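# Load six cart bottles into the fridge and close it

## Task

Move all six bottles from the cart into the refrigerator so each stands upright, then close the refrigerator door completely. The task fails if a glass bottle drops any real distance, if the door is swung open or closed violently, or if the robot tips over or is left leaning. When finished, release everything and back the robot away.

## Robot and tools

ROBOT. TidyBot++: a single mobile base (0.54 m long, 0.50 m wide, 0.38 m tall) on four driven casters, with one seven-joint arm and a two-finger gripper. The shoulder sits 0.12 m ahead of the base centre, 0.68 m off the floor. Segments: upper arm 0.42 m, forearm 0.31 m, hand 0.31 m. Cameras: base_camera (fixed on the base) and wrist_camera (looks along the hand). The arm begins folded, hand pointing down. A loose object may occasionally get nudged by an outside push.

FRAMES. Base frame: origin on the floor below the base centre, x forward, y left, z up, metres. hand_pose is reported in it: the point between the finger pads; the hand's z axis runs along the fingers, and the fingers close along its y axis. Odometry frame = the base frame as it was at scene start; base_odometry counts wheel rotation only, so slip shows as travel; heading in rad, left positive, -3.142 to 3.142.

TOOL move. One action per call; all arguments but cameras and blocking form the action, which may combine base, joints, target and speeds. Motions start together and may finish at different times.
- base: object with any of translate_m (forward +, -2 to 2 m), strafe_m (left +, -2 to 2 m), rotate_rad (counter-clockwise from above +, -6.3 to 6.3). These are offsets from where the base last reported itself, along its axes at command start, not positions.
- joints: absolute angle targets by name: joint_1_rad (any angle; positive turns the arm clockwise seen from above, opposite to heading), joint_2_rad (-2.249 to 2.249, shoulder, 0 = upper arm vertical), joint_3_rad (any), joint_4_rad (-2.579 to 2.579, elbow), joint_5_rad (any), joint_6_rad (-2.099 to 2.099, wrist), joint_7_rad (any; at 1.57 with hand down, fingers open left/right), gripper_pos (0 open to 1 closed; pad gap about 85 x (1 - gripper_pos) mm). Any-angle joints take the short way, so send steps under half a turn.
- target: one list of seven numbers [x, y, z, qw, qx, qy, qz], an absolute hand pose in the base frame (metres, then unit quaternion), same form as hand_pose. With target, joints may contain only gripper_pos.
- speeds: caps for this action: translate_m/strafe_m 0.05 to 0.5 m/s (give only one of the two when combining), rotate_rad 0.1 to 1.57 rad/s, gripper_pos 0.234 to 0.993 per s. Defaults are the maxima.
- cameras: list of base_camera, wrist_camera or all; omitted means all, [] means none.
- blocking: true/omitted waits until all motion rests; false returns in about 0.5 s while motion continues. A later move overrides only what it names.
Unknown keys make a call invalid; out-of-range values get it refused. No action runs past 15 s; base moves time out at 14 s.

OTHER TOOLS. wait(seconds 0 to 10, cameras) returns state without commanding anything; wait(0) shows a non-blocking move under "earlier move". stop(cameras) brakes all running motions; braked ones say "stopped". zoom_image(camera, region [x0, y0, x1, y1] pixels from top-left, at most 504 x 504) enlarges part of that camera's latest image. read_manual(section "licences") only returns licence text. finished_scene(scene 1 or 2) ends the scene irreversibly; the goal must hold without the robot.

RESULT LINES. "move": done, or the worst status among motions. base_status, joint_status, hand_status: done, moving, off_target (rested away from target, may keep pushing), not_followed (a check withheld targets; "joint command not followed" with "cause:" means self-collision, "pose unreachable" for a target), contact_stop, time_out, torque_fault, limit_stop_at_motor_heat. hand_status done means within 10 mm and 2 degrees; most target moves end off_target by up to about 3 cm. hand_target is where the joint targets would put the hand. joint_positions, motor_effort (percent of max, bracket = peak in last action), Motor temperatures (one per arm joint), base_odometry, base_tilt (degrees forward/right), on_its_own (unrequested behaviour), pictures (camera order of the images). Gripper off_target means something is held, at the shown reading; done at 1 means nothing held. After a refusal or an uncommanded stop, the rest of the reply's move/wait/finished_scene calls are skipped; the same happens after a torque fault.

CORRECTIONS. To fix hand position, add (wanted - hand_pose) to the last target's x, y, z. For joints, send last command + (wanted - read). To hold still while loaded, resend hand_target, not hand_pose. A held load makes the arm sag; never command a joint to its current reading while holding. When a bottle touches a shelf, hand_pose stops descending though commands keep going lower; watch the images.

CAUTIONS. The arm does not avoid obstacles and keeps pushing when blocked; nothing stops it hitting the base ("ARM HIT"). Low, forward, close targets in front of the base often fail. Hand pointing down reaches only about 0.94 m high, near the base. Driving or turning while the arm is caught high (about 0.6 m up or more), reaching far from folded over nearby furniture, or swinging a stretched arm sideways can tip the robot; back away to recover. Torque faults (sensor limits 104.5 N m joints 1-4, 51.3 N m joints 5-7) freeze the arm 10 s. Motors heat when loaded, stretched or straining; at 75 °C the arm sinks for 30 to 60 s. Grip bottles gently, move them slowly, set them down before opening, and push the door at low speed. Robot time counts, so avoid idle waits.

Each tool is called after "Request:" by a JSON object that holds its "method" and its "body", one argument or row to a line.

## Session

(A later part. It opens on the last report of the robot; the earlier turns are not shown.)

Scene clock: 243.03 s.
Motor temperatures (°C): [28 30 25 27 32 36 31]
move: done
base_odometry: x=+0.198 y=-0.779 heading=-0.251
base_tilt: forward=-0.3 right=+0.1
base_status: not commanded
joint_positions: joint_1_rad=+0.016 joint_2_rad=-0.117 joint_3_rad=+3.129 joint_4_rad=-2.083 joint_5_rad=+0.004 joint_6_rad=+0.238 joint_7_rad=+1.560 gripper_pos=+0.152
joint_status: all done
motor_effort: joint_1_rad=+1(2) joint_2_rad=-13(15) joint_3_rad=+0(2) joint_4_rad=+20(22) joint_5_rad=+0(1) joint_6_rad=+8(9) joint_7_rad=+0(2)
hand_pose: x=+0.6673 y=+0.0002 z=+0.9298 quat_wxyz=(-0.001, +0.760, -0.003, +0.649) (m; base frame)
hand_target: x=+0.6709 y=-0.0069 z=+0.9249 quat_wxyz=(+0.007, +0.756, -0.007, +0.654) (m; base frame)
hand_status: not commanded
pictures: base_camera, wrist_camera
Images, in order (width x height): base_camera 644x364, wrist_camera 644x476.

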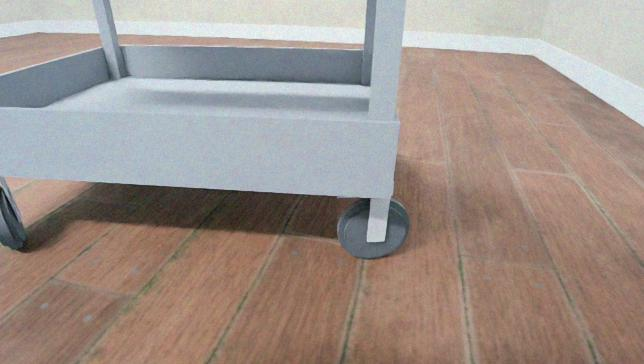

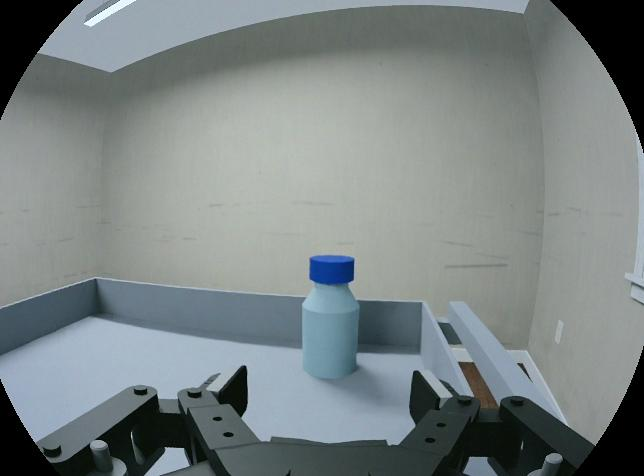

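Request:
{"method": "move", "body": {
  "base": {"translate_m": 0.2, "strafe_m": 0.005},
  "joints": {"joint_7_rad":1.64},
  "speeds": {"translate_m": 0.25}
}}

Scene clock: 245.17 s.
Motor temperatures (°C): [28 30 25 27 32 36 31]
move: done
base_odometry: x=+0.393 y=-0.824 heading=-0.252
base_tilt: forward=-0.3 right=+0.1
base_status: done
joint_positions: joint_1_rad=+0.015 joint_2_rad=-0.111 joint_3_rad=+3.130 joint_4_rad=-2.084 joint_5_rad=+0.003 joint_6_rad=+0.242 joint_7_rad=+1.598 gripper_pos=+0.152
joint_status: all done
motor_effort: joint_1_rad=+1(1) joint_2_rad=-13(16) joint_3_rad=+0(1) joint_4_rad=+19(20) joint_5_rad=+0(1) joint_6_rad=+8(9) joint_7_rad=+0(1)
hand_pose: x=+0.6687 y=+0.0002 z=+0.9274 quat_wxyz=(+0.011, +0.761, +0.011, +0.648) (m; base frame)
hand_target: x=+0.6709 y=-0.0069 z=+0.9249 quat_wxyz=(+0.017, +0.756, +0.005, +0.654) (m; base frame)
hand_status: not commanded
pictures: base_camera, wrist_camera
Images, in order (width x height): base_camera 644x364, wrist_camera 644x476.

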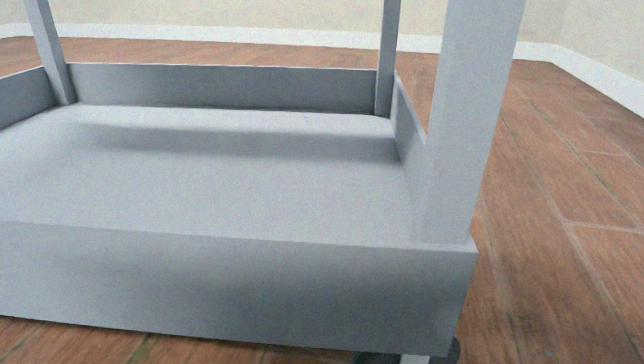

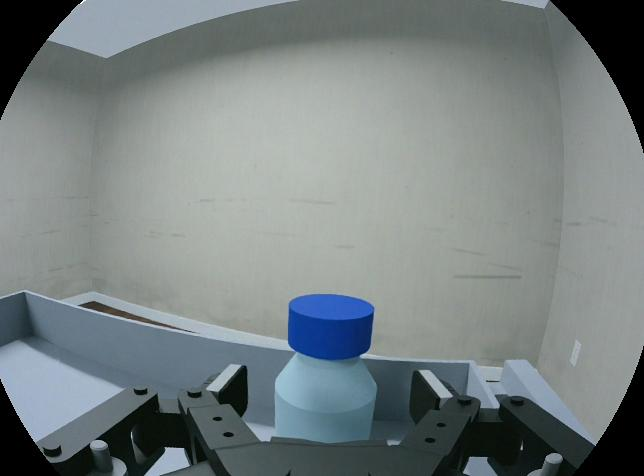

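Request:
{"method": "move", "body": {
  "base": {"translate_m": 0.063},
  "speeds": {"translate_m": 0.15},
  "cameras": ["wrist_camera"]
}}

Request:
{"method": "move", "body": {
  "joints": {"gripper_pos": 0.49},
  "speeds": {"gripper_pos": 0.234},
  "cameras": ["wrist_camera"]
}}

Request:
{"method": "move", "body": {
  "joints": {"joint_1_rad":0,"joint_2_rad":-0.22,"joint_3_rad":3.15,"joint_4_rad":-1.66,"joint_5_rad":-0.04,"joint_6_rad":-0.15,"joint_7_rad":1.635},
  "cameras": ["wrist_camera"]
}}

Request:
{"method": "move", "body": {
  "base": {"translate_m": -0.4}
}}

Scene clock: 246.90 s.
Motor temperatures (°C): [28 30 25 27 32 36 31]
move: done
base_odometry: x=+0.454 y=-0.839 heading=-0.252
base_tilt: forward=-0.3 right=+0.1
base_status: done
joint_positions: joint_1_rad=+0.014 joint_2_rad=-0.109 joint_3_rad=+3.130 joint_4_rad=-2.085 joint_5_rad=+0.003 joint_6_rad=+0.243 joint_7_rad=+1.598 gripper_pos=+0.152
joint_status: not commanded
motor_effort: joint_1_rad=+1(1) joint_2_rad=-13(16) joint_3_rad=+0(1) joint_4_rad=+19(20) joint_5_rad=+0(1) joint_6_rad=+8(9) joint_7_rad=+1(1)
hand_pose: x=+0.6693 y=+0.0001 z=+0.9261 quat_wxyz=(+0.011, +0.762, +0.011, +0.648) (m; base frame)
hand_target: x=+0.6709 y=-0.0069 z=+0.9249 quat_wxyz=(+0.017, +0.756, +0.005, +0.654) (m; base frame)
hand_status: not commanded
pictures: wrist_camera
Images, in order (width x height): wrist_camera 644x476.

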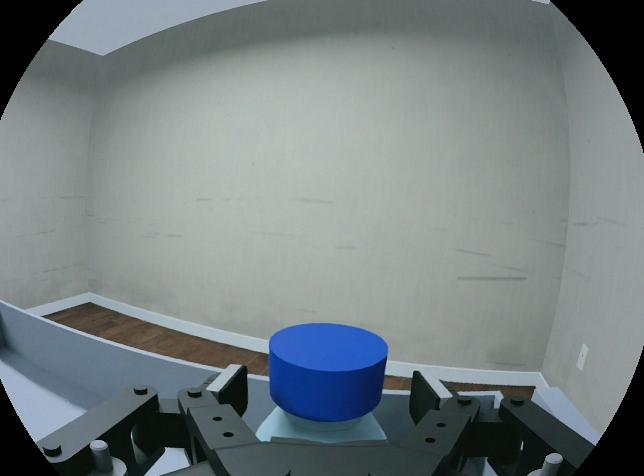

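Scene clock: 248.67 s.
Motor temperatures (°C): [28 30 25 27 32 36 31]
move: off_target
base_odometry: x=+0.454 y=-0.839 heading=-0.252
base_tilt: forward=-0.3 right=+0.1
base_status: not commanded
joint_positions: joint_1_rad=+0.011 joint_2_rad=-0.109 joint_3_rad=+3.131 joint_4_rad=-2.085 joint_5_rad=+0.002 joint_6_rad=+0.244 joint_7_rad=+1.598 gripper_pos=+0.453
joint_status: gripper_pos off_target (ended at +0.453, target +0.490)
motor_effort: joint_1_rad=+1(2) joint_2_rad=-13(15) joint_3_rad=+0(1) joint_4_rad=+19(20) joint_5_rad=-1(1) joint_6_rad=+7(9) joint_7_rad=+1(1)
hand_pose: x=+0.6694 y=+0.0015 z=+0.9265 quat_wxyz=(+0.010, +0.761, +0.011, +0.648) (m; base frame)
hand_target: x=+0.6709 y=-0.0069 z=+0.9249 quat_wxyz=(+0.017, +0.756, +0.005, +0.654) (m; base frame)
hand_status: not commanded
pictures: wrist_camera
Images, in order (width x height): wrist_camera 644x476.

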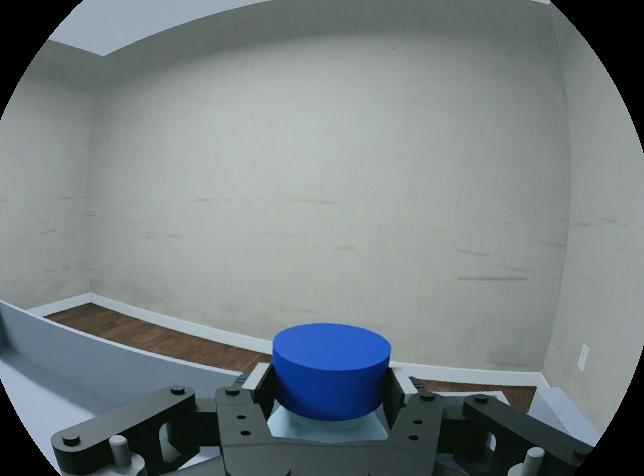

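Scene clock: 250.57 s.
Motor temperatures (°C): [28 30 25 27 32 36 31]
move: done
base_odometry: x=+0.454 y=-0.839 heading=-0.252
base_tilt: forward=-0.3 right=+0.1
base_status: not commanded
joint_positions: joint_1_rad=+0.011 joint_2_rad=-0.195 joint_3_rad=+3.131 joint_4_rad=-1.716 joint_5_rad=+0.002 joint_6_rad=-0.110 joint_7_rad=+1.598 gripper_pos=+0.454
joint_status: all done
motor_effort: joint_1_rad=+0(1) joint_2_rad=-17(21) joint_3_rad=+1(1) joint_4_rad=+26(27) joint_5_rad=+0(1) joint_6_rad=+13(14) joint_7_rad=+0(2)
hand_pose: x=+0.6619 y=+0.0018 z=+1.0917 quat_wxyz=(+0.011, +0.728, +0.011, +0.686) (m; base frame)
hand_target: x=+0.6502 y=-0.0020 z=+1.1275 quat_wxyz=(+0.009, +0.714, +0.007, +0.700) (m; base frame)
hand_status: not commanded
pictures: wrist_camera
Images, in order (width x height): wrist_camera 644x476.

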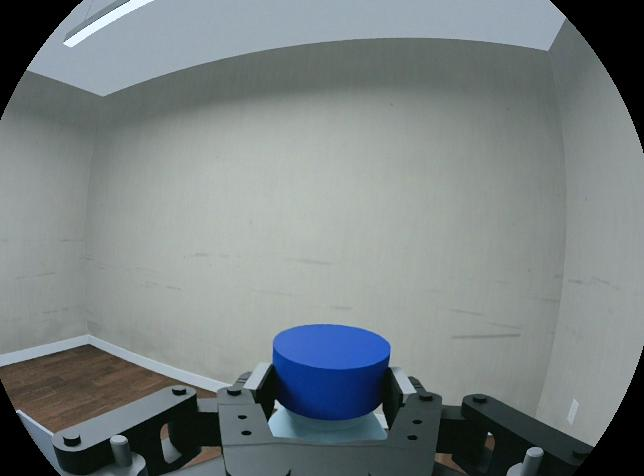

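Scene clock: 252.80 s.
Motor temperatures (°C): [28 30 25 27 32 36 31]
move: done
base_odometry: x=+0.066 y=-0.740 heading=-0.252
base_tilt: forward=-0.3 right=+0.1
base_status: done
joint_positions: joint_1_rad=+0.009 joint_2_rad=-0.207 joint_3_rad=+3.135 joint_4_rad=-1.715 joint_5_rad=+0.001 joint_6_rad=-0.117 joint_7_rad=+1.598 gripper_pos=+0.454
joint_status: not commanded
motor_effort: joint_1_rad=+1(4) joint_2_rad=-16(21) joint_3_rad=+1(5) joint_4_rad=+26(27) joint_5_rad=-1(1) joint_6_rad=+12(14) joint_7_rad=+0(1)
hand_pose: x=+0.6569 y=+0.0007 z=+1.0965 quat_wxyz=(+0.011, +0.726, +0.010, +0.688) (m; base frame)
hand_target: x=+0.6502 y=-0.0020 z=+1.1275 quat_wxyz=(+0.009, +0.714, +0.007, +0.700) (m; base frame)
hand_status: not commanded
pictures: base_camera, wrist_camera
Images, in order (width x height): base_camera 644x364, wrist_camera 644x476.

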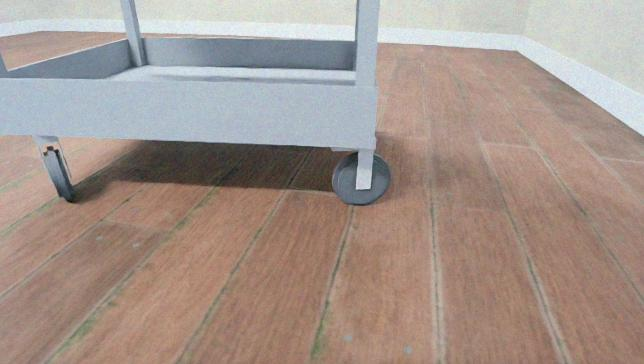

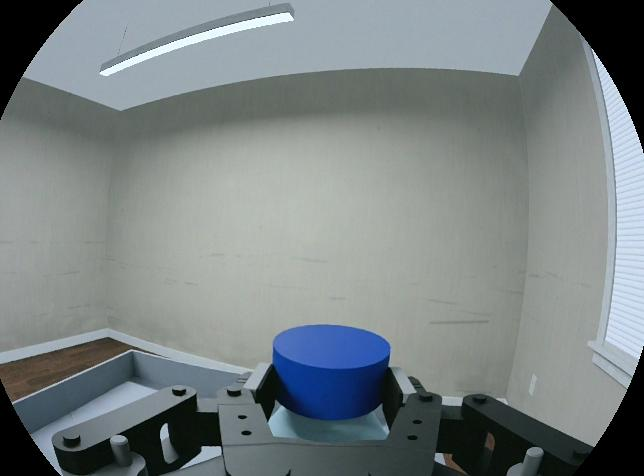

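Request:
{"method": "move", "body": {
  "base": {"translate_m": 0.578, "strafe_m": 1.439, "rotate_rad": 1.283},
  "cameras": []
}}

Request:
{"method": "move", "body": {
  "target": [0.655, 0.1, 1.145, -0.012, 0.742, -0.004, 0.669]
}}

Scene clock: 258.57 s.
Motor temperatures (°C): [28 30 25 27 32 36 31]
move: done
base_odometry: x=+0.985 y=+0.510 heading=+1.032
base_tilt: forward=-0.3 right=+0.1
base_status: done
joint_positions: joint_1_rad=+0.001 joint_2_rad=-0.200 joint_3_rad=+3.152 joint_4_rad=-1.715 joint_5_rad=+0.000 joint_6_rad=-0.118 joint_7_rad=+1.598 gripper_pos=+0.454
joint_status: not commanded
motor_effort: joint_1_rad=+1(3) joint_2_rad=-16(20) joint_3_rad=+0(5) joint_4_rad=+26(27) joint_5_rad=+0(1) joint_6_rad=+12(14) joint_7_rad=+0(1)
hand_pose: x=+0.6601 y=-0.0052 z=+1.0921 quat_wxyz=(+0.012, +0.729, +0.005, +0.685) (m; base frame)
hand_target: x=+0.6502 y=-0.0020 z=+1.1275 quat_wxyz=(+0.009, +0.714, +0.007, +0.700) (m; base frame)
hand_status: not commanded
pictures: none
No camera images: "cameras" was empty.

Scene clock: 260.63 s.
Motor temperatures (°C): [28 30 25 27 32 36 31]
move: off_target
base_odometry: x=+0.985 y=+0.510 heading=+1.032
base_tilt: forward=-0.3 right=+0.1
base_status: not commanded
joint_positions: joint_1_rad=+0.224 joint_2_rad=-0.151 joint_3_rad=+2.669 joint_4_rad=-1.508 joint_5_rad=+0.499 joint_6_rad=-0.399 joint_7_rad=+0.993 gripper_pos=+0.454
joint_status: not commanded
motor_effort: joint_1_rad=+0(2) joint_2_rad=-15(17) joint_3_rad=+2(3) joint_4_rad=+25(26) joint_5_rad=+3(3) joint_6_rad=+10(14) joint_7_rad=-1(1)
hand_pose: x=+0.6576 y=+0.1076 z=+1.1146 quat_wxyz=(-0.020, +0.755, +0.011, +0.655) (m; base frame)
hand_target: x=+0.6550 y=+0.1000 z=+1.1450 quat_wxyz=(-0.012, +0.743, -0.004, +0.670) (m; base frame)
hand_status: off_target (0.031 m and 2.9 deg from the pose sent, 0.118 m and 3.8 deg at the start)
pictures: base_camera, wrist_camera
Images, in order (width x height): base_camera 644x364, wrist_camera 644x476.

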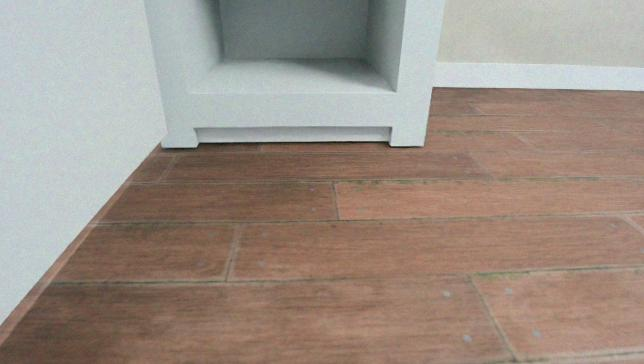

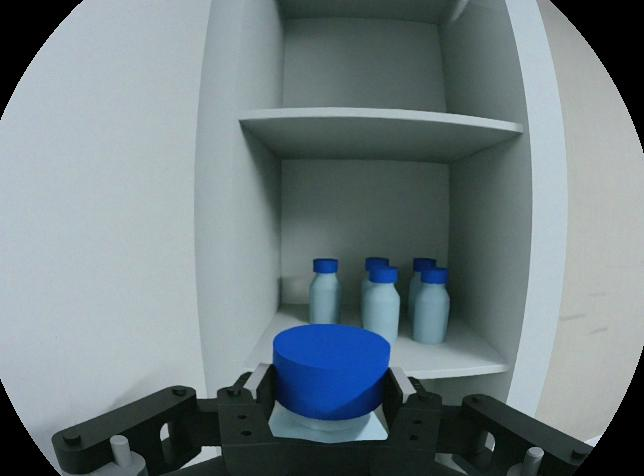

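Request:
{"method": "move", "body": {
  "base": {"translate_m": 0.32, "strafe_m": 0.02},
  "speeds": {"translate_m": 0.3}
}}

Scene clock: 264.00 s.
Motor temperatures (°C): [28 30 25 27 32 36 31]
move: done
base_odometry: x=+1.133 y=+0.795 heading=+1.031
base_tilt: forward=-0.3 right=+0.1
base_status: done
joint_positions: joint_1_rad=+0.227 joint_2_rad=-0.134 joint_3_rad=+2.666 joint_4_rad=-1.505 joint_5_rad=+0.502 joint_6_rad=-0.403 joint_7_rad=+0.991 gripper_pos=+0.454
joint_status: not commanded
motor_effort: joint_1_rad=+1(2) joint_2_rad=-16(18) joint_3_rad=+1(3) joint_4_rad=+25(26) joint_5_rad=+3(3) joint_6_rad=+10(11) joint_7_rad=+0(1)
hand_pose: x=+0.6647 y=+0.1048 z=+1.1066 quat_wxyz=(-0.020, +0.761, +0.009, +0.649) (m; base frame)
hand_target: x=+0.6550 y=+0.1000 z=+1.1450 quat_wxyz=(-0.012, +0.743, -0.004, +0.670) (m; base frame)
hand_status: not commanded
pictures: base_camera, wrist_camera
Images, in order (width x height): base_camera 644x364, wrist_camera 644x476.

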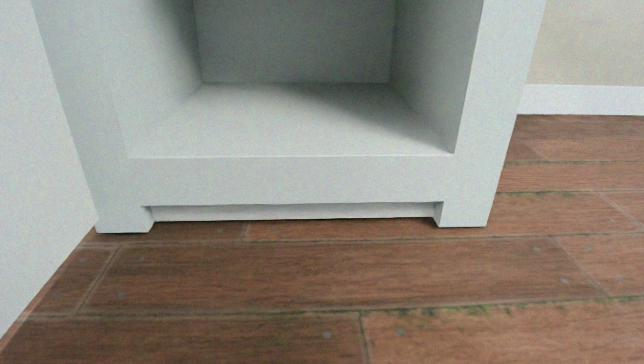

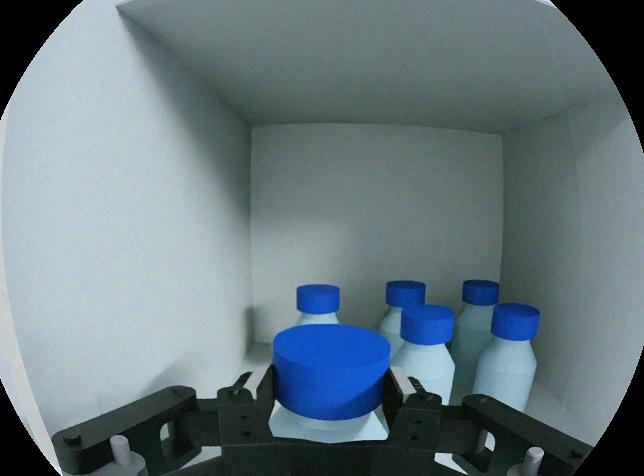

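Request:
{"method": "move", "body": {
  "base": {"translate_m": 0.0, "strafe_m": 0.015},
  "speeds": {"translate_m": 0.1},
  "cameras": []
}}

Request:
{"method": "move", "body": {
  "target": [0.655, 0.112, 1.125, -0.012, 0.742, -0.004, 0.67]
}}

Scene clock: 265.77 s.
Motor temperatures (°C): [28 30 25 27 32 36 31]
move: done
base_odometry: x=+1.120 y=+0.803 heading=+1.031
base_tilt: forward=-0.3 right=+0.1
base_status: done
joint_positions: joint_1_rad=+0.232 joint_2_rad=-0.134 joint_3_rad=+2.659 joint_4_rad=-1.505 joint_5_rad=+0.503 joint_6_rad=-0.404 joint_7_rad=+0.990 gripper_pos=+0.454
joint_status: not commanded
motor_effort: joint_1_rad=+1(2) joint_2_rad=-16(18) joint_3_rad=+2(3) joint_4_rad=+25(26) joint_5_rad=+3(4) joint_6_rad=+11(12) joint_7_rad=+0(1)
hand_pose: x=+0.6644 y=+0.1064 z=+1.1063 quat_wxyz=(-0.020, +0.761, +0.010, +0.649) (m; base frame)
hand_target: x=+0.6550 y=+0.1000 z=+1.1450 quat_wxyz=(-0.012, +0.743, -0.004, +0.670) (m; base frame)
hand_status: not commanded
pictures: none
No camera images: "cameras" was empty.

Scene clock: 266.97 s.
Motor temperatures (°C): [28 30 25 27 32 36 31]
move: off_target
base_odometry: x=+1.120 y=+0.803 heading=+1.031
base_tilt: forward=-0.3 right=+0.1
base_status: not commanded
joint_positions: joint_1_rad=+0.300 joint_2_rad=-0.134 joint_3_rad=+2.576 joint_4_rad=-1.524 joint_5_rad=+0.614 joint_6_rad=-0.404 joint_7_rad=+0.855 gripper_pos=+0.454
joint_status: not commanded
motor_effort: joint_1_rad=+0(2) joint_2_rad=-15(16) joint_3_rad=+2(3) joint_4_rad=+25(26) joint_5_rad=+3(4) joint_6_rad=+10(11) joint_7_rad=-1(1)
hand_pose: x=+0.6650 y=+0.1069 z=+1.0994 quat_wxyz=(-0.016, +0.760, -0.005, +0.650) (m; base frame)
hand_target: x=+0.6550 y=+0.1120 z=+1.1250 quat_wxyz=(-0.012, +0.742, -0.004, +0.670) (m; base frame)
hand_status: off_target (0.028 m and 3.1 deg from the pose sent, 0.022 m and 3.7 deg at the start)
pictures: base_camera, wrist_camera
Images, in order (width x height): base_camera 644x364, wrist_camera 644x476.

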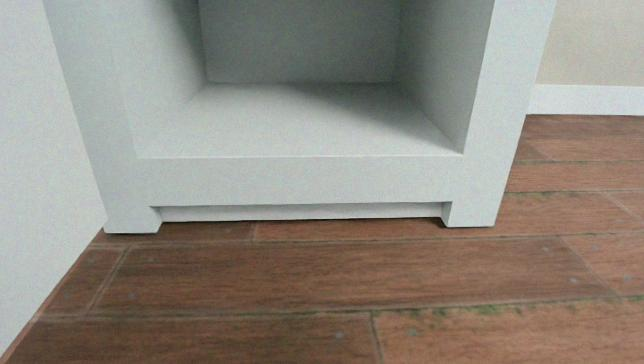

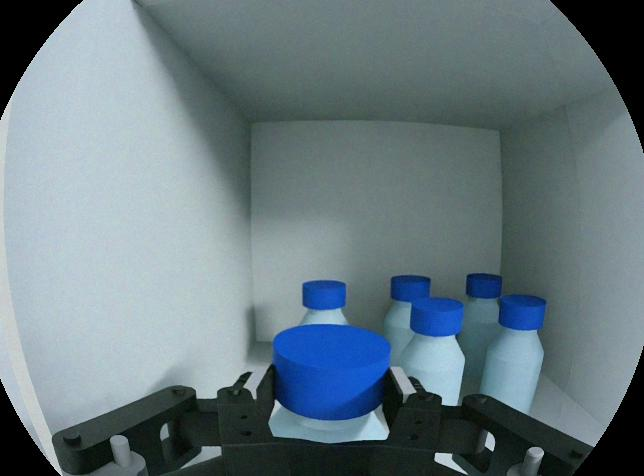

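Request:
{"method": "move", "body": {
  "base": {"strafe_m": -0.012, "rotate_rad": 0.04},
  "speeds": {"rotate_rad": 0.1, "strafe_m": 0.05}
}}

Scene clock: 268.60 s.
Motor temperatures (°C): [28 30 25 27 32 36 31]
move: done
base_odometry: x=+1.130 y=+0.797 heading=+1.070
base_tilt: forward=-0.3 right=+0.1
base_status: done
joint_positions: joint_1_rad=+0.303 joint_2_rad=-0.134 joint_3_rad=+2.570 joint_4_rad=-1.524 joint_5_rad=+0.615 joint_6_rad=-0.404 joint_7_rad=+0.854 gripper_pos=+0.454
joint_status: not commanded
motor_effort: joint_1_rad=+1(3) joint_2_rad=-14(19) joint_3_rad=+2(4) joint_4_rad=+25(27) joint_5_rad=+3(4) joint_6_rad=+9(10) joint_7_rad=+0(1)
hand_pose: x=+0.6646 y=+0.1089 z=+1.0994 quat_wxyz=(-0.016, +0.760, -0.003, +0.650) (m; base frame)
hand_target: x=+0.6550 y=+0.1120 z=+1.1250 quat_wxyz=(-0.012, +0.742, -0.004, +0.670) (m; base frame)
hand_status: not commanded
pictures: base_camera, wrist_camera
Images, in order (width x height): base_camera 644x364, wrist_camera 644x476.

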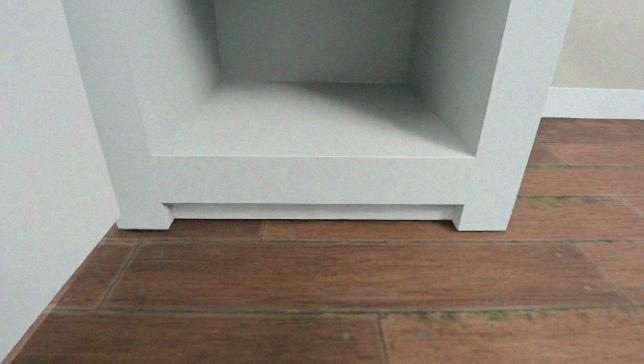

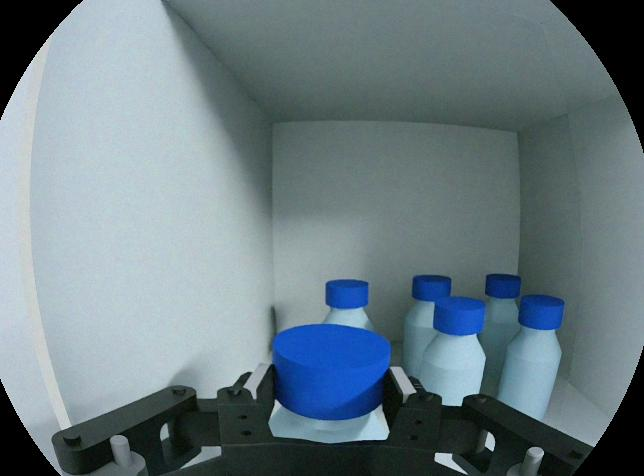

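Request:
{"method": "move", "body": {
  "base": {"translate_m": 0.172},
  "speeds": {"translate_m": 0.2}
}}

Request:
{"method": "move", "body": {
  "target": [0.655, 0.112, 1.105, -0.012, 0.742, -0.004, 0.67],
  "cameras": ["wrist_camera"]
}}

Scene clock: 270.67 s.
Motor temperatures (°C): [28 30 25 27 32 36 31]
move: done
base_odometry: x=+1.213 y=+0.948 heading=+1.072
base_tilt: forward=-0.3 right=+0.1
base_status: done
joint_positions: joint_1_rad=+0.303 joint_2_rad=-0.137 joint_3_rad=+2.570 joint_4_rad=-1.524 joint_5_rad=+0.615 joint_6_rad=-0.404 joint_7_rad=+0.854 gripper_pos=+0.454
joint_status: not commanded
motor_effort: joint_1_rad=+1(2) joint_2_rad=-16(18) joint_3_rad=+2(3) joint_4_rad=+25(26) joint_5_rad=+3(4) joint_6_rad=+10(10) joint_7_rad=+0(1)
hand_pose: x=+0.6634 y=+0.1094 z=+1.1008 quat_wxyz=(-0.016, +0.759, -0.003, +0.651) (m; base frame)
hand_target: x=+0.6550 y=+0.1120 z=+1.1250 quat_wxyz=(-0.012, +0.742, -0.004, +0.670) (m; base frame)
hand_status: not commanded
pictures: base_camera, wrist_camera
Images, in order (width x height): base_camera 644x364, wrist_camera 644x476.

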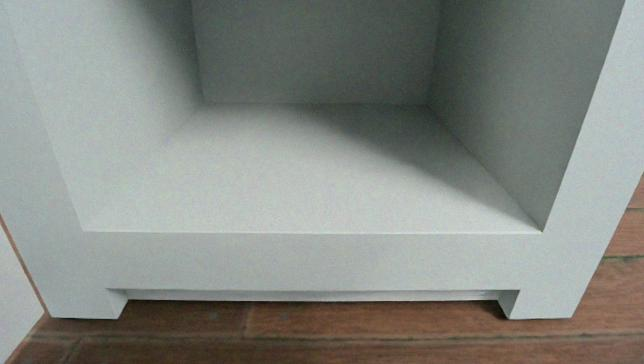

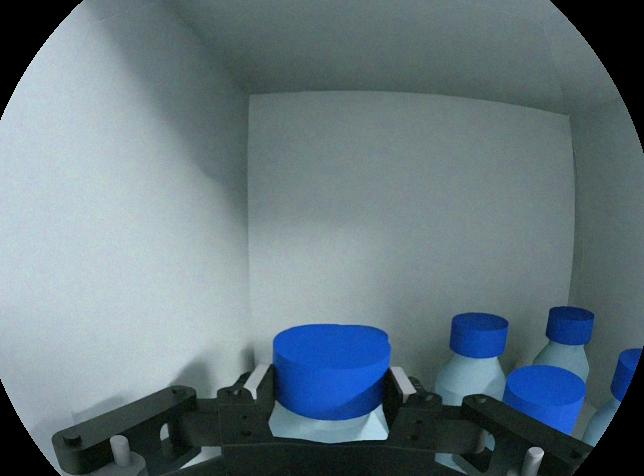

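Scene clock: 272.57 s.
Motor temperatures (°C): [28 30 25 27 32 36 31]
move: off_target
base_odometry: x=+1.213 y=+0.948 heading=+1.072
base_tilt: forward=-0.3 right=+0.1
base_status: not commanded
joint_positions: joint_1_rad=+0.717 joint_2_rad=-0.207 joint_3_rad=+2.317 joint_4_rad=-1.580 joint_5_rad=+0.280 joint_6_rad=-0.351 joint_7_rad=+1.086 gripper_pos=+0.454
joint_status: not commanded
motor_effort: joint_1_rad=+1(1) joint_2_rad=-8(15) joint_3_rad=+4(5) joint_4_rad=+25(26) joint_5_rad=+1(4) joint_6_rad=+11(12) joint_7_rad=+0(1)
hand_pose: x=+0.6600 y=+0.0876 z=+1.0744 quat_wxyz=(-0.005, +0.770, -0.030, +0.638) (m; base frame)
hand_target: x=+0.6550 y=+0.1120 z=+1.1050 quat_wxyz=(-0.012, +0.742, -0.004, +0.670) (m; base frame)
hand_status: off_target (0.039 m and 5.8 deg from the pose sent, 0.010 m and 2.9 deg at the start)
pictures: wrist_camera
Images, in order (width x height): wrist_camera 644x476.

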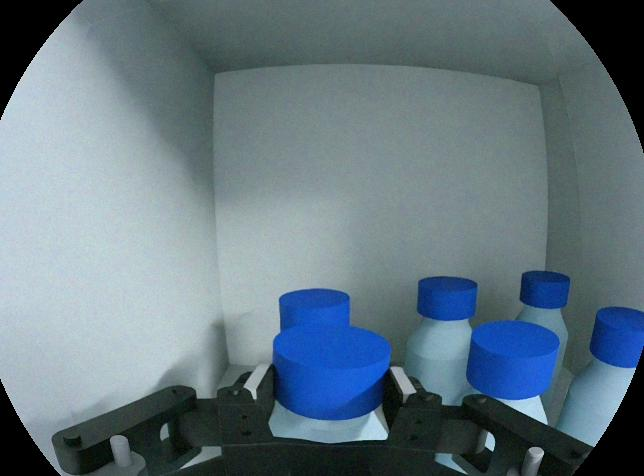

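Request:
{"method": "move", "body": {
  "target": [0.655, 0.112, 1.095, -0.012, 0.742, -0.004, 0.67],
  "cameras": []
}}

Request:
{"method": "move", "body": {
  "target": [0.655, 0.110, 1.085, -0.012, 0.743, -0.004, 0.668],
  "cameras": ["wrist_camera"]
}}

Request:
{"method": "move", "body": {
  "target": [0.655, 0.108, 1.078, -0.012, 0.745, -0.004, 0.666],
  "cameras": ["wrist_camera"]
}}

Scene clock: 273.70 s.
Motor temperatures (°C): [28 30 25 27 32 36 31]
move: off_target
base_odometry: x=+1.213 y=+0.948 heading=+1.072
base_tilt: forward=-0.3 right=+0.1
base_status: not commanded
joint_positions: joint_1_rad=+0.765 joint_2_rad=-0.227 joint_3_rad=+2.296 joint_4_rad=-1.613 joint_5_rad=+0.198 joint_6_rad=-0.312 joint_7_rad=+1.150 gripper_pos=+0.454
joint_status: not commanded
motor_effort: joint_1_rad=+1(1) joint_2_rad=-6(8) joint_3_rad=+4(5) joint_4_rad=+25(26) joint_5_rad=+1(3) joint_6_rad=+11(12) joint_7_rad=+0(0)
hand_pose: x=+0.6592 y=+0.0886 z=+1.0667 quat_wxyz=(-0.007, +0.768, -0.029, +0.640) (m; base frame)
hand_target: x=+0.6550 y=+0.1120 z=+1.0950 quat_wxyz=(-0.012, +0.742, -0.004, +0.670) (m; base frame)
hand_status: off_target (0.037 m and 5.4 deg from the pose sent, 0.032 m and 5.8 deg at the start)
pictures: none
No camera images: "cameras" was empty.

Scene clock: 274.33 s.
Motor temperatures (°C): [28 30 25 27 32 36 31]
move: off_target
base_odometry: x=+1.213 y=+0.948 heading=+1.072
base_tilt: forward=-0.3 right=+0.1
base_status: not commanded
joint_positions: joint_1_rad=+0.777 joint_2_rad=-0.239 joint_3_rad=+2.296 joint_4_rad=-1.635 joint_5_rad=+0.161 joint_6_rad=-0.278 joint_7_rad=+1.189 gripper_pos=+0.454
joint_status: not commanded
motor_effort: joint_1_rad=+0(1) joint_2_rad=-5(7) joint_3_rad=+4(5) joint_4_rad=+24(25) joint_5_rad=+1(2) joint_6_rad=+11(12) joint_7_rad=+0(1)
hand_pose: x=+0.6579 y=+0.0902 z=+1.0659 quat_wxyz=(-0.005, +0.763, -0.023, +0.645) (m; base frame)
hand_target: x=+0.6550 y=+0.1100 z=+1.0850 quat_wxyz=(-0.012, +0.744, -0.004, +0.669) (m; base frame)
hand_status: off_target (0.028 m and 4.2 deg from the pose sent, 0.028 m and 5.2 deg at the start)
pictures: wrist_camera
Images, in order (width x height): wrist_camera 644x476.

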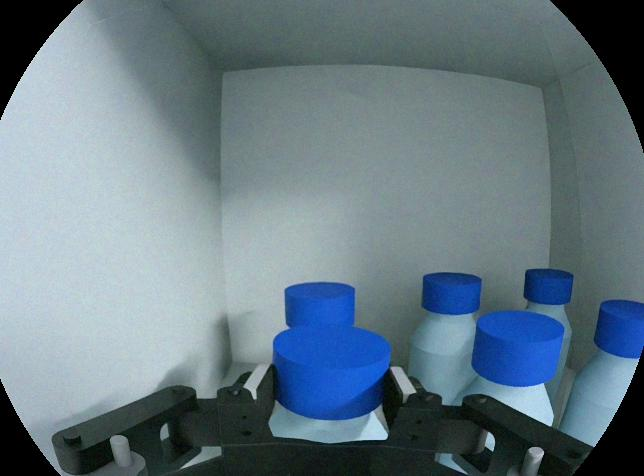

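Scene clock: 274.90 s.
Motor temperatures (°C): [28 30 25 27 32 36 31]
move: off_target
base_odometry: x=+1.213 y=+0.948 heading=+1.072
base_tilt: forward=-0.3 right=+0.1
base_status: not commanded
joint_positions: joint_1_rad=+0.777 joint_2_rad=-0.243 joint_3_rad=+2.296 joint_4_rad=-1.647 joint_5_rad=+0.160 joint_6_rad=-0.260 joint_7_rad=+1.198 gripper_pos=+0.454
joint_status: not commanded
motor_effort: joint_1_rad=-1(1) joint_2_rad=-4(6) joint_3_rad=+3(4) joint_4_rad=+22(24) joint_5_rad=+0(1) joint_6_rad=+10(11) joint_7_rad=-1(1)
hand_pose: x=+0.6577 y=+0.0919 z=+1.0653 quat_wxyz=(-0.003, +0.761, -0.017, +0.649) (m; base frame)
hand_target: x=+0.6550 y=+0.1080 z=+1.0780 quat_wxyz=(-0.012, +0.745, -0.004, +0.666) (m; base frame)
hand_status: off_target (0.021 m and 3.2 deg from the pose sent, 0.022 m and 3.9 deg at the start)
pictures: wrist_camera
Images, in order (width x height): wrist_camera 644x476.

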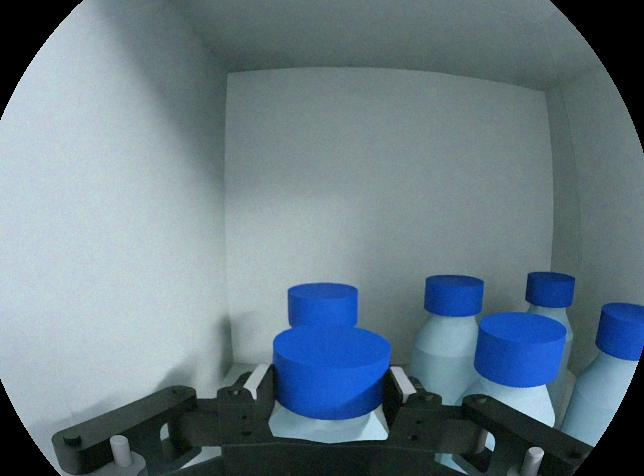

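Request:
{"method": "move", "body": {
  "target": [0.655, 0.1, 1.072, -0.012, 0.746, -0.004, 0.665],
  "cameras": []
}}

Request:
{"method": "move", "body": {
  "joints": {"gripper_pos": 0.24},
  "speeds": {"gripper_pos": 0.234},
  "cameras": ["wrist_camera"]
}}

Request:
{"method": "move", "body": {
  "base": {"translate_m": -0.55},
  "speeds": {"translate_m": 0.3}
}}

Scene clock: 276.27 s.
Motor temperatures (°C): [28 30 25 27 32 36 31]
move: off_target
base_odometry: x=+1.213 y=+0.948 heading=+1.072
base_tilt: forward=-0.3 right=+0.1
base_status: not commanded
joint_positions: joint_1_rad=+0.751 joint_2_rad=-0.243 joint_3_rad=+2.319 joint_4_rad=-1.663 joint_5_rad=+0.159 joint_6_rad=-0.237 joint_7_rad=+1.211 gripper_pos=+0.454
joint_status: not commanded
motor_effort: joint_1_rad=+0(1) joint_2_rad=-5(5) joint_3_rad=+3(3) joint_4_rad=+21(22) joint_5_rad=+0(1) joint_6_rad=+8(9) joint_7_rad=+0(2)
hand_pose: x=+0.6569 y=+0.0925 z=+1.0649 quat_wxyz=(-0.004, +0.758, -0.011, +0.652) (m; base frame)
hand_target: x=+0.6550 y=+0.1000 z=+1.0720 quat_wxyz=(-0.012, +0.746, -0.004, +0.665) (m; base frame)
hand_status: off_target (0.011 m and 2.3 deg from the pose sent, 0.011 m and 3.1 deg at the start)
pictures: none
No camera images: "cameras" was empty.

Scene clock: 277.67 s.
Motor temperatures (°C): [28 30 25 27 32 36 31]
move: done
base_odometry: x=+1.213 y=+0.948 heading=+1.072
base_tilt: forward=-0.3 right=+0.1
base_status: not commanded
joint_positions: joint_1_rad=+0.747 joint_2_rad=-0.243 joint_3_rad=+2.319 joint_4_rad=-1.663 joint_5_rad=+0.151 joint_6_rad=-0.232 joint_7_rad=+1.211 gripper_pos=+0.240
joint_status: all done
motor_effort: joint_1_rad=+0(2) joint_2_rad=-4(5) joint_3_rad=+4(5) joint_4_rad=+21(21) joint_5_rad=+0(2) joint_6_rad=+7(9) joint_7_rad=+0(2)
hand_pose: x=+0.6566 y=+0.0956 z=+1.0658 quat_wxyz=(-0.009, +0.757, -0.011, +0.654) (m; base frame)
hand_target: x=+0.6550 y=+0.1000 z=+1.0720 quat_wxyz=(-0.012, +0.746, -0.004, +0.665) (m; base frame)
hand_status: not commanded
pictures: wrist_camera
Images, in order (width x height): wrist_camera 644x476.

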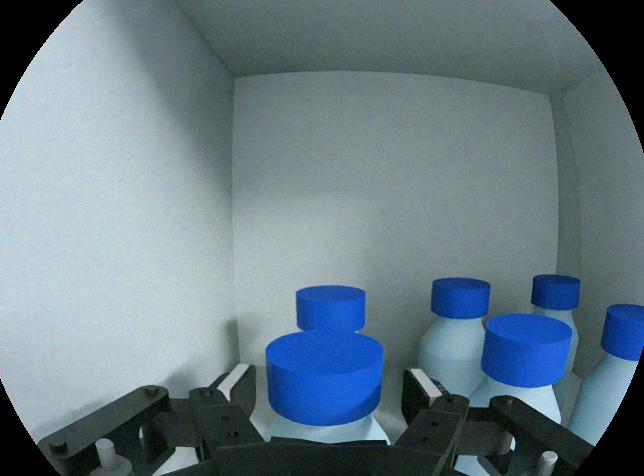

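Scene clock: 280.43 s.
Motor temperatures (°C): [28 30 25 27 32 36 31]
move: done
base_odometry: x=+0.950 y=+0.465 heading=+1.073
base_tilt: forward=-0.3 right=+0.1
base_status: done
joint_positions: joint_1_rad=+0.747 joint_2_rad=-0.253 joint_3_rad=+2.320 joint_4_rad=-1.663 joint_5_rad=+0.151 joint_6_rad=-0.230 joint_7_rad=+1.211 gripper_pos=+0.239
joint_status: not commanded
motor_effort: joint_1_rad=+1(2) joint_2_rad=-4(6) joint_3_rad=+4(5) joint_4_rad=+21(21) joint_5_rad=+0(1) joint_6_rad=+7(8) joint_7_rad=+0(1)
hand_pose: x=+0.6537 y=+0.0984 z=+1.0696 quat_wxyz=(-0.006, +0.754, -0.009, +0.657) (m; base frame)
hand_target: x=+0.6550 y=+0.1000 z=+1.0720 quat_wxyz=(-0.012, +0.746, -0.004, +0.665) (m; base frame)
hand_status: not commanded
pictures: base_camera, wrist_camera
Images, in order (width x height): base_camera 644x364, wrist_camera 644x476.

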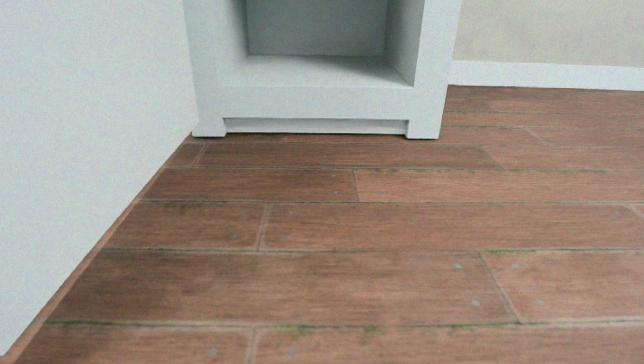

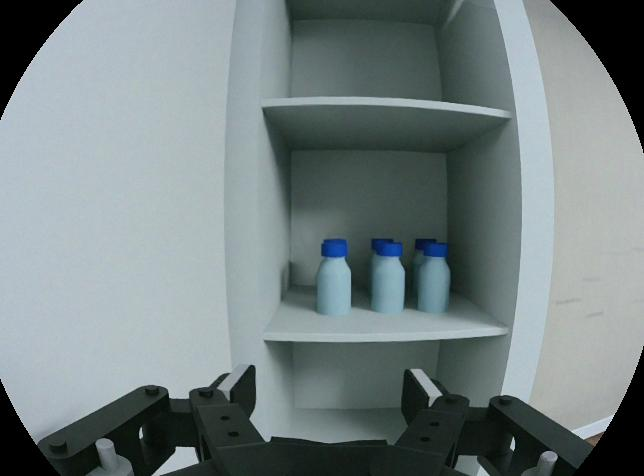

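Request:
{"method": "move", "body": {
  "base": {"translate_m": -0.45},
  "cameras": []
}}

Request:
{"method": "move", "body": {
  "joints": {"joint_1_rad":0,"joint_2_rad":-0.345,"joint_3_rad":3.15,"joint_4_rad":-2.5,"joint_5_rad":-0.006,"joint_6_rad":0.612,"joint_7_rad":1.583,"gripper_pos":1}
}}

Scene clock: 284.33 s.
Motor temperatures (°C): [28 30 25 27 32 36 31]
move: done
base_odometry: x=+0.735 y=+0.069 heading=+1.074
base_tilt: forward=-0.3 right=+0.1
base_status: done
joint_positions: joint_1_rad=+0.747 joint_2_rad=-0.259 joint_3_rad=+2.320 joint_4_rad=-1.664 joint_5_rad=+0.151 joint_6_rad=-0.229 joint_7_rad=+1.211 gripper_pos=+0.239
joint_status: not commanded
motor_effort: joint_1_rad=+1(2) joint_2_rad=-3(6) joint_3_rad=+4(5) joint_4_rad=+20(21) joint_5_rad=+1(1) joint_6_rad=+7(9) joint_7_rad=+0(1)
hand_pose: x=+0.6522 y=+0.1000 z=+1.0716 quat_wxyz=(-0.005, +0.752, -0.008, +0.659) (m; base frame)
hand_target: x=+0.6550 y=+0.1000 z=+1.0720 quat_wxyz=(-0.012, +0.746, -0.004, +0.665) (m; base frame)
hand_status: not commanded
pictures: none
No camera images: "cameras" was empty.

Scene clock: 286.77 s.
Motor temperatures (°C): [28 30 25 27 32 36 31]
move: done
base_odometry: x=+0.735 y=+0.069 heading=+1.074
base_tilt: forward=-0.3 right=+0.1
base_status: not commanded
joint_positions: joint_1_rad=+0.016 joint_2_rad=-0.332 joint_3_rad=+3.128 joint_4_rad=-2.481 joint_5_rad=+0.038 joint_6_rad=+0.565 joint_7_rad=+1.533 gripper_pos=+1.000
joint_status: all done
motor_effort: joint_1_rad=+0(2) joint_2_rad=-6(9) joint_3_rad=+1(5) joint_4_rad=+18(21) joint_5_rad=-1(2) joint_6_rad=+8(9) joint_7_rad=+1(2)
hand_pose: x=+0.5562 y=+0.0074 z=+0.9036 quat_wxyz=(-0.006, +0.712, +0.006, +0.702) (m; base frame)
hand_target: x=+0.5502 y=-0.0038 z=+0.9131 quat_wxyz=(+0.006, +0.697, -0.002, +0.717) (m; base frame)
hand_status: not commanded
pictures: base_camera, wrist_camera
Images, in order (width x height): base_camera 644x364, wrist_camera 644x476.

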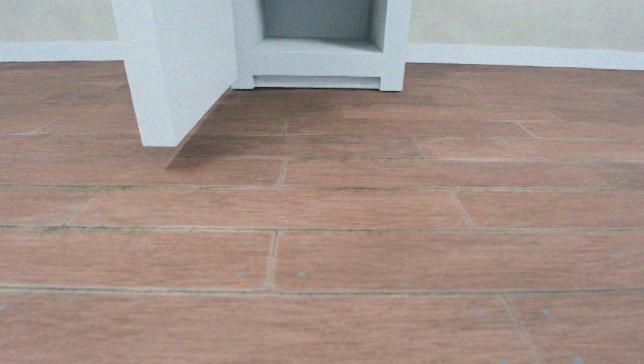

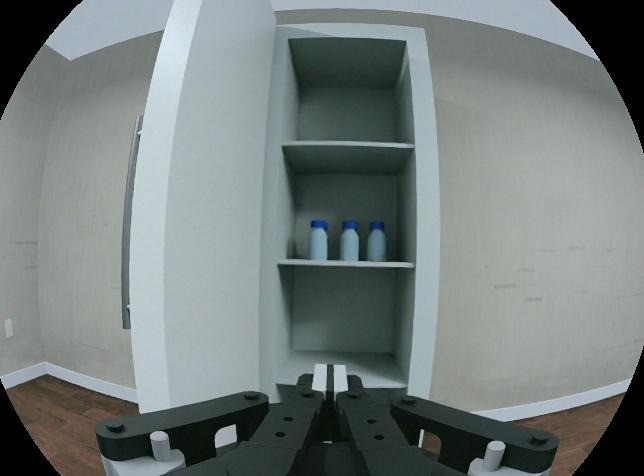

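Request:
{"method": "move", "body": {
  "base": {"strafe_m": 0.54}
}}

Scene clock: 289.80 s.
Motor temperatures (°C): [28 30 25 27 32 36 31]
move: done
base_odometry: x=+0.260 y=+0.326 heading=+1.075
base_tilt: forward=-0.3 right=+0.1
base_status: done
joint_positions: joint_1_rad=+0.011 joint_2_rad=-0.334 joint_3_rad=+3.134 joint_4_rad=-2.481 joint_5_rad=+0.034 joint_6_rad=+0.568 joint_7_rad=+1.535 gripper_pos=+1.000
joint_status: not commanded
motor_effort: joint_1_rad=+0(1) joint_2_rad=-5(6) joint_3_rad=+1(2) joint_4_rad=+18(19) joint_5_rad=+0(1) joint_6_rad=+8(9) joint_7_rad=+0(1)
hand_pose: x=+0.5557 y=+0.0058 z=+0.9054 quat_wxyz=(-0.007, +0.710, +0.003, +0.704) (m; base frame)
hand_target: x=+0.5502 y=-0.0038 z=+0.9131 quat_wxyz=(+0.006, +0.697, -0.002, +0.717) (m; base frame)
hand_status: not commanded
pictures: base_camera, wrist_camera
Images, in order (width x height): base_camera 644x364, wrist_camera 644x476.

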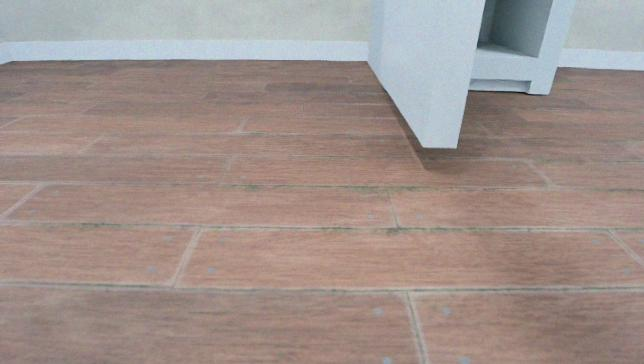

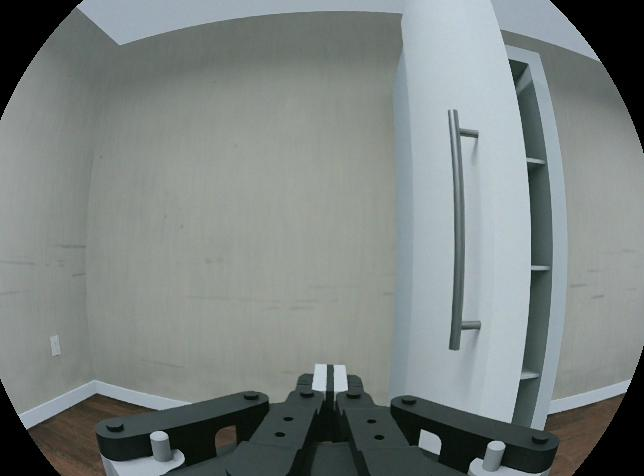

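Request:
{"method": "move", "body": {
  "base": {"translate_m": 0.42},
  "speeds": {"translate_m": 0.3}
}}

Scene clock: 292.30 s.
Motor temperatures (°C): [28 30 25 27 32 36 31]
move: done
base_odometry: x=+0.459 y=+0.696 heading=+1.075
base_tilt: forward=-0.3 right=+0.1
base_status: done
joint_positions: joint_1_rad=+0.011 joint_2_rad=-0.343 joint_3_rad=+3.134 joint_4_rad=-2.484 joint_5_rad=+0.034 joint_6_rad=+0.570 joint_7_rad=+1.535 gripper_pos=+1.000
joint_status: not commanded
motor_effort: joint_1_rad=+0(1) joint_2_rad=-5(7) joint_3_rad=+1(1) joint_4_rad=+18(19) joint_5_rad=-1(1) joint_6_rad=+9(9) joint_7_rad=+0(1)
hand_pose: x=+0.5534 y=+0.0059 z=+0.9083 quat_wxyz=(-0.007, +0.707, +0.003, +0.707) (m; base frame)
hand_target: x=+0.5502 y=-0.0038 z=+0.9131 quat_wxyz=(+0.006, +0.697, -0.002, +0.717) (m; base frame)
hand_status: not commanded
pictures: base_camera, wrist_camera
Images, in order (width x height): base_camera 644x364, wrist_camera 644x476.

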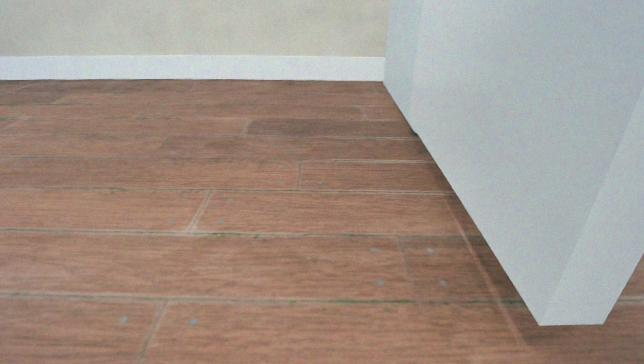

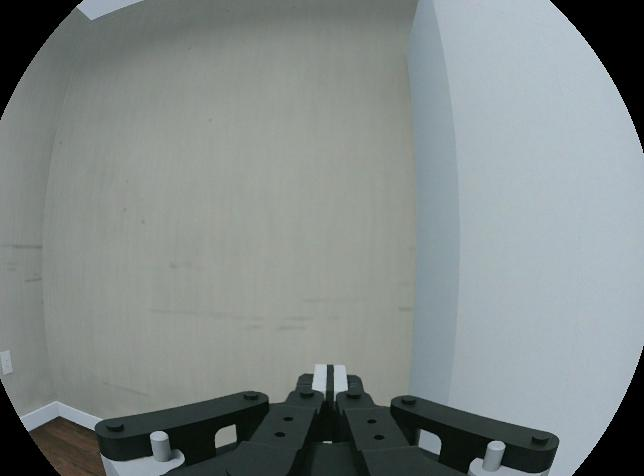

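Request:
{"method": "move", "body": {
  "base": {"strafe_m": -0.22},
  "speeds": {"strafe_m": 0.06}
}}

Scene clock: 296.80 s.
Motor temperatures (°C): [28 30 25 27 32 36 31]
move: done
base_odometry: x=+0.653 y=+0.592 heading=+1.075
base_tilt: forward=-0.3 right=+0.1
base_status: done
joint_positions: joint_1_rad=-0.003 joint_2_rad=-0.347 joint_3_rad=+3.135 joint_4_rad=-2.488 joint_5_rad=+0.032 joint_6_rad=+0.570 joint_7_rad=+1.535 gripper_pos=+1.000
joint_status: not commanded
motor_effort: joint_1_rad=+0(4) joint_2_rad=-5(6) joint_3_rad=+1(6) joint_4_rad=+18(20) joint_5_rad=+0(3) joint_6_rad=+8(9) joint_7_rad=+0(1)
hand_pose: x=+0.5517 y=+0.0108 z=+0.9079 quat_wxyz=(-0.012, +0.707, +0.007, +0.707) (m; base frame)
hand_target: x=+0.5502 y=-0.0038 z=+0.9131 quat_wxyz=(+0.006, +0.697, -0.002, +0.717) (m; base frame)
hand_status: not commanded
pictures: base_camera, wrist_camera
Images, in order (width x height): base_camera 644x364, wrist_camera 644x476.

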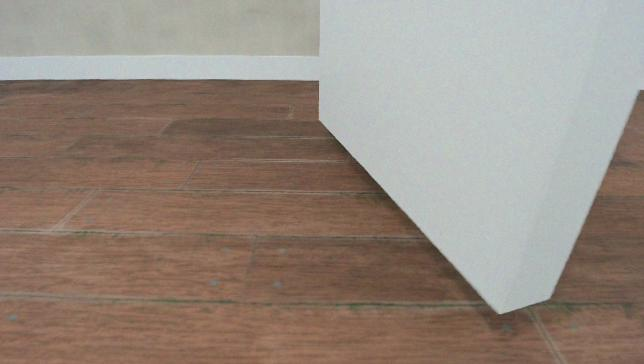

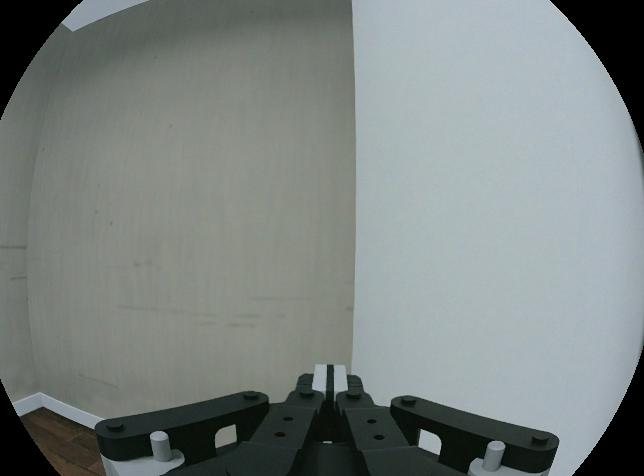

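Request:
{"method": "move", "body": {
  "base": {"strafe_m": -0.2, "translate_m": 0.04},
  "speeds": {"strafe_m": 0.06}
}}

Scene clock: 301.03 s.
Motor temperatures (°C): [28 30 25 27 32 36 31]
move: done
base_odometry: x=+0.848 y=+0.531 heading=+1.075
base_tilt: forward=-0.3 right=+0.1
base_status: done
joint_positions: joint_1_rad=-0.003 joint_2_rad=-0.347 joint_3_rad=+3.136 joint_4_rad=-2.488 joint_5_rad=+0.031 joint_6_rad=+0.571 joint_7_rad=+1.535 gripper_pos=+1.000
joint_status: not commanded
motor_effort: joint_1_rad=+0(1) joint_2_rad=-4(7) joint_3_rad=+0(2) joint_4_rad=+18(19) joint_5_rad=+0(1) joint_6_rad=+8(9) joint_7_rad=+0(1)
hand_pose: x=+0.5517 y=+0.0105 z=+0.9080 quat_wxyz=(-0.011, +0.707, +0.006, +0.707) (m; base frame)
hand_target: x=+0.5502 y=-0.0038 z=+0.9131 quat_wxyz=(+0.006, +0.697, -0.002, +0.717) (m; base frame)
hand_status: not commanded
pictures: base_camera, wrist_camera
Images, in order (width x height): base_camera 644x364, wrist_camera 644x476.

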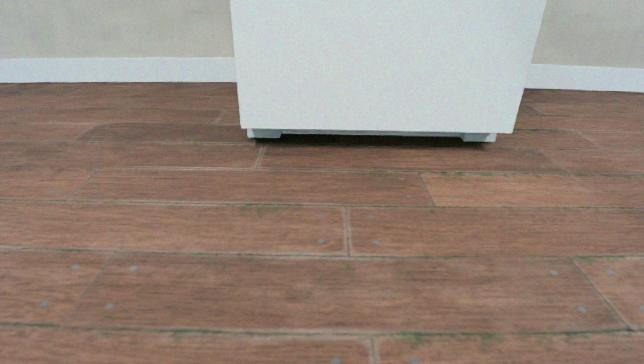

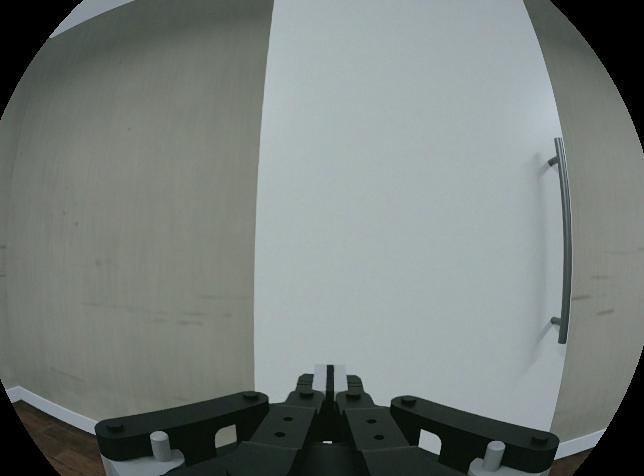

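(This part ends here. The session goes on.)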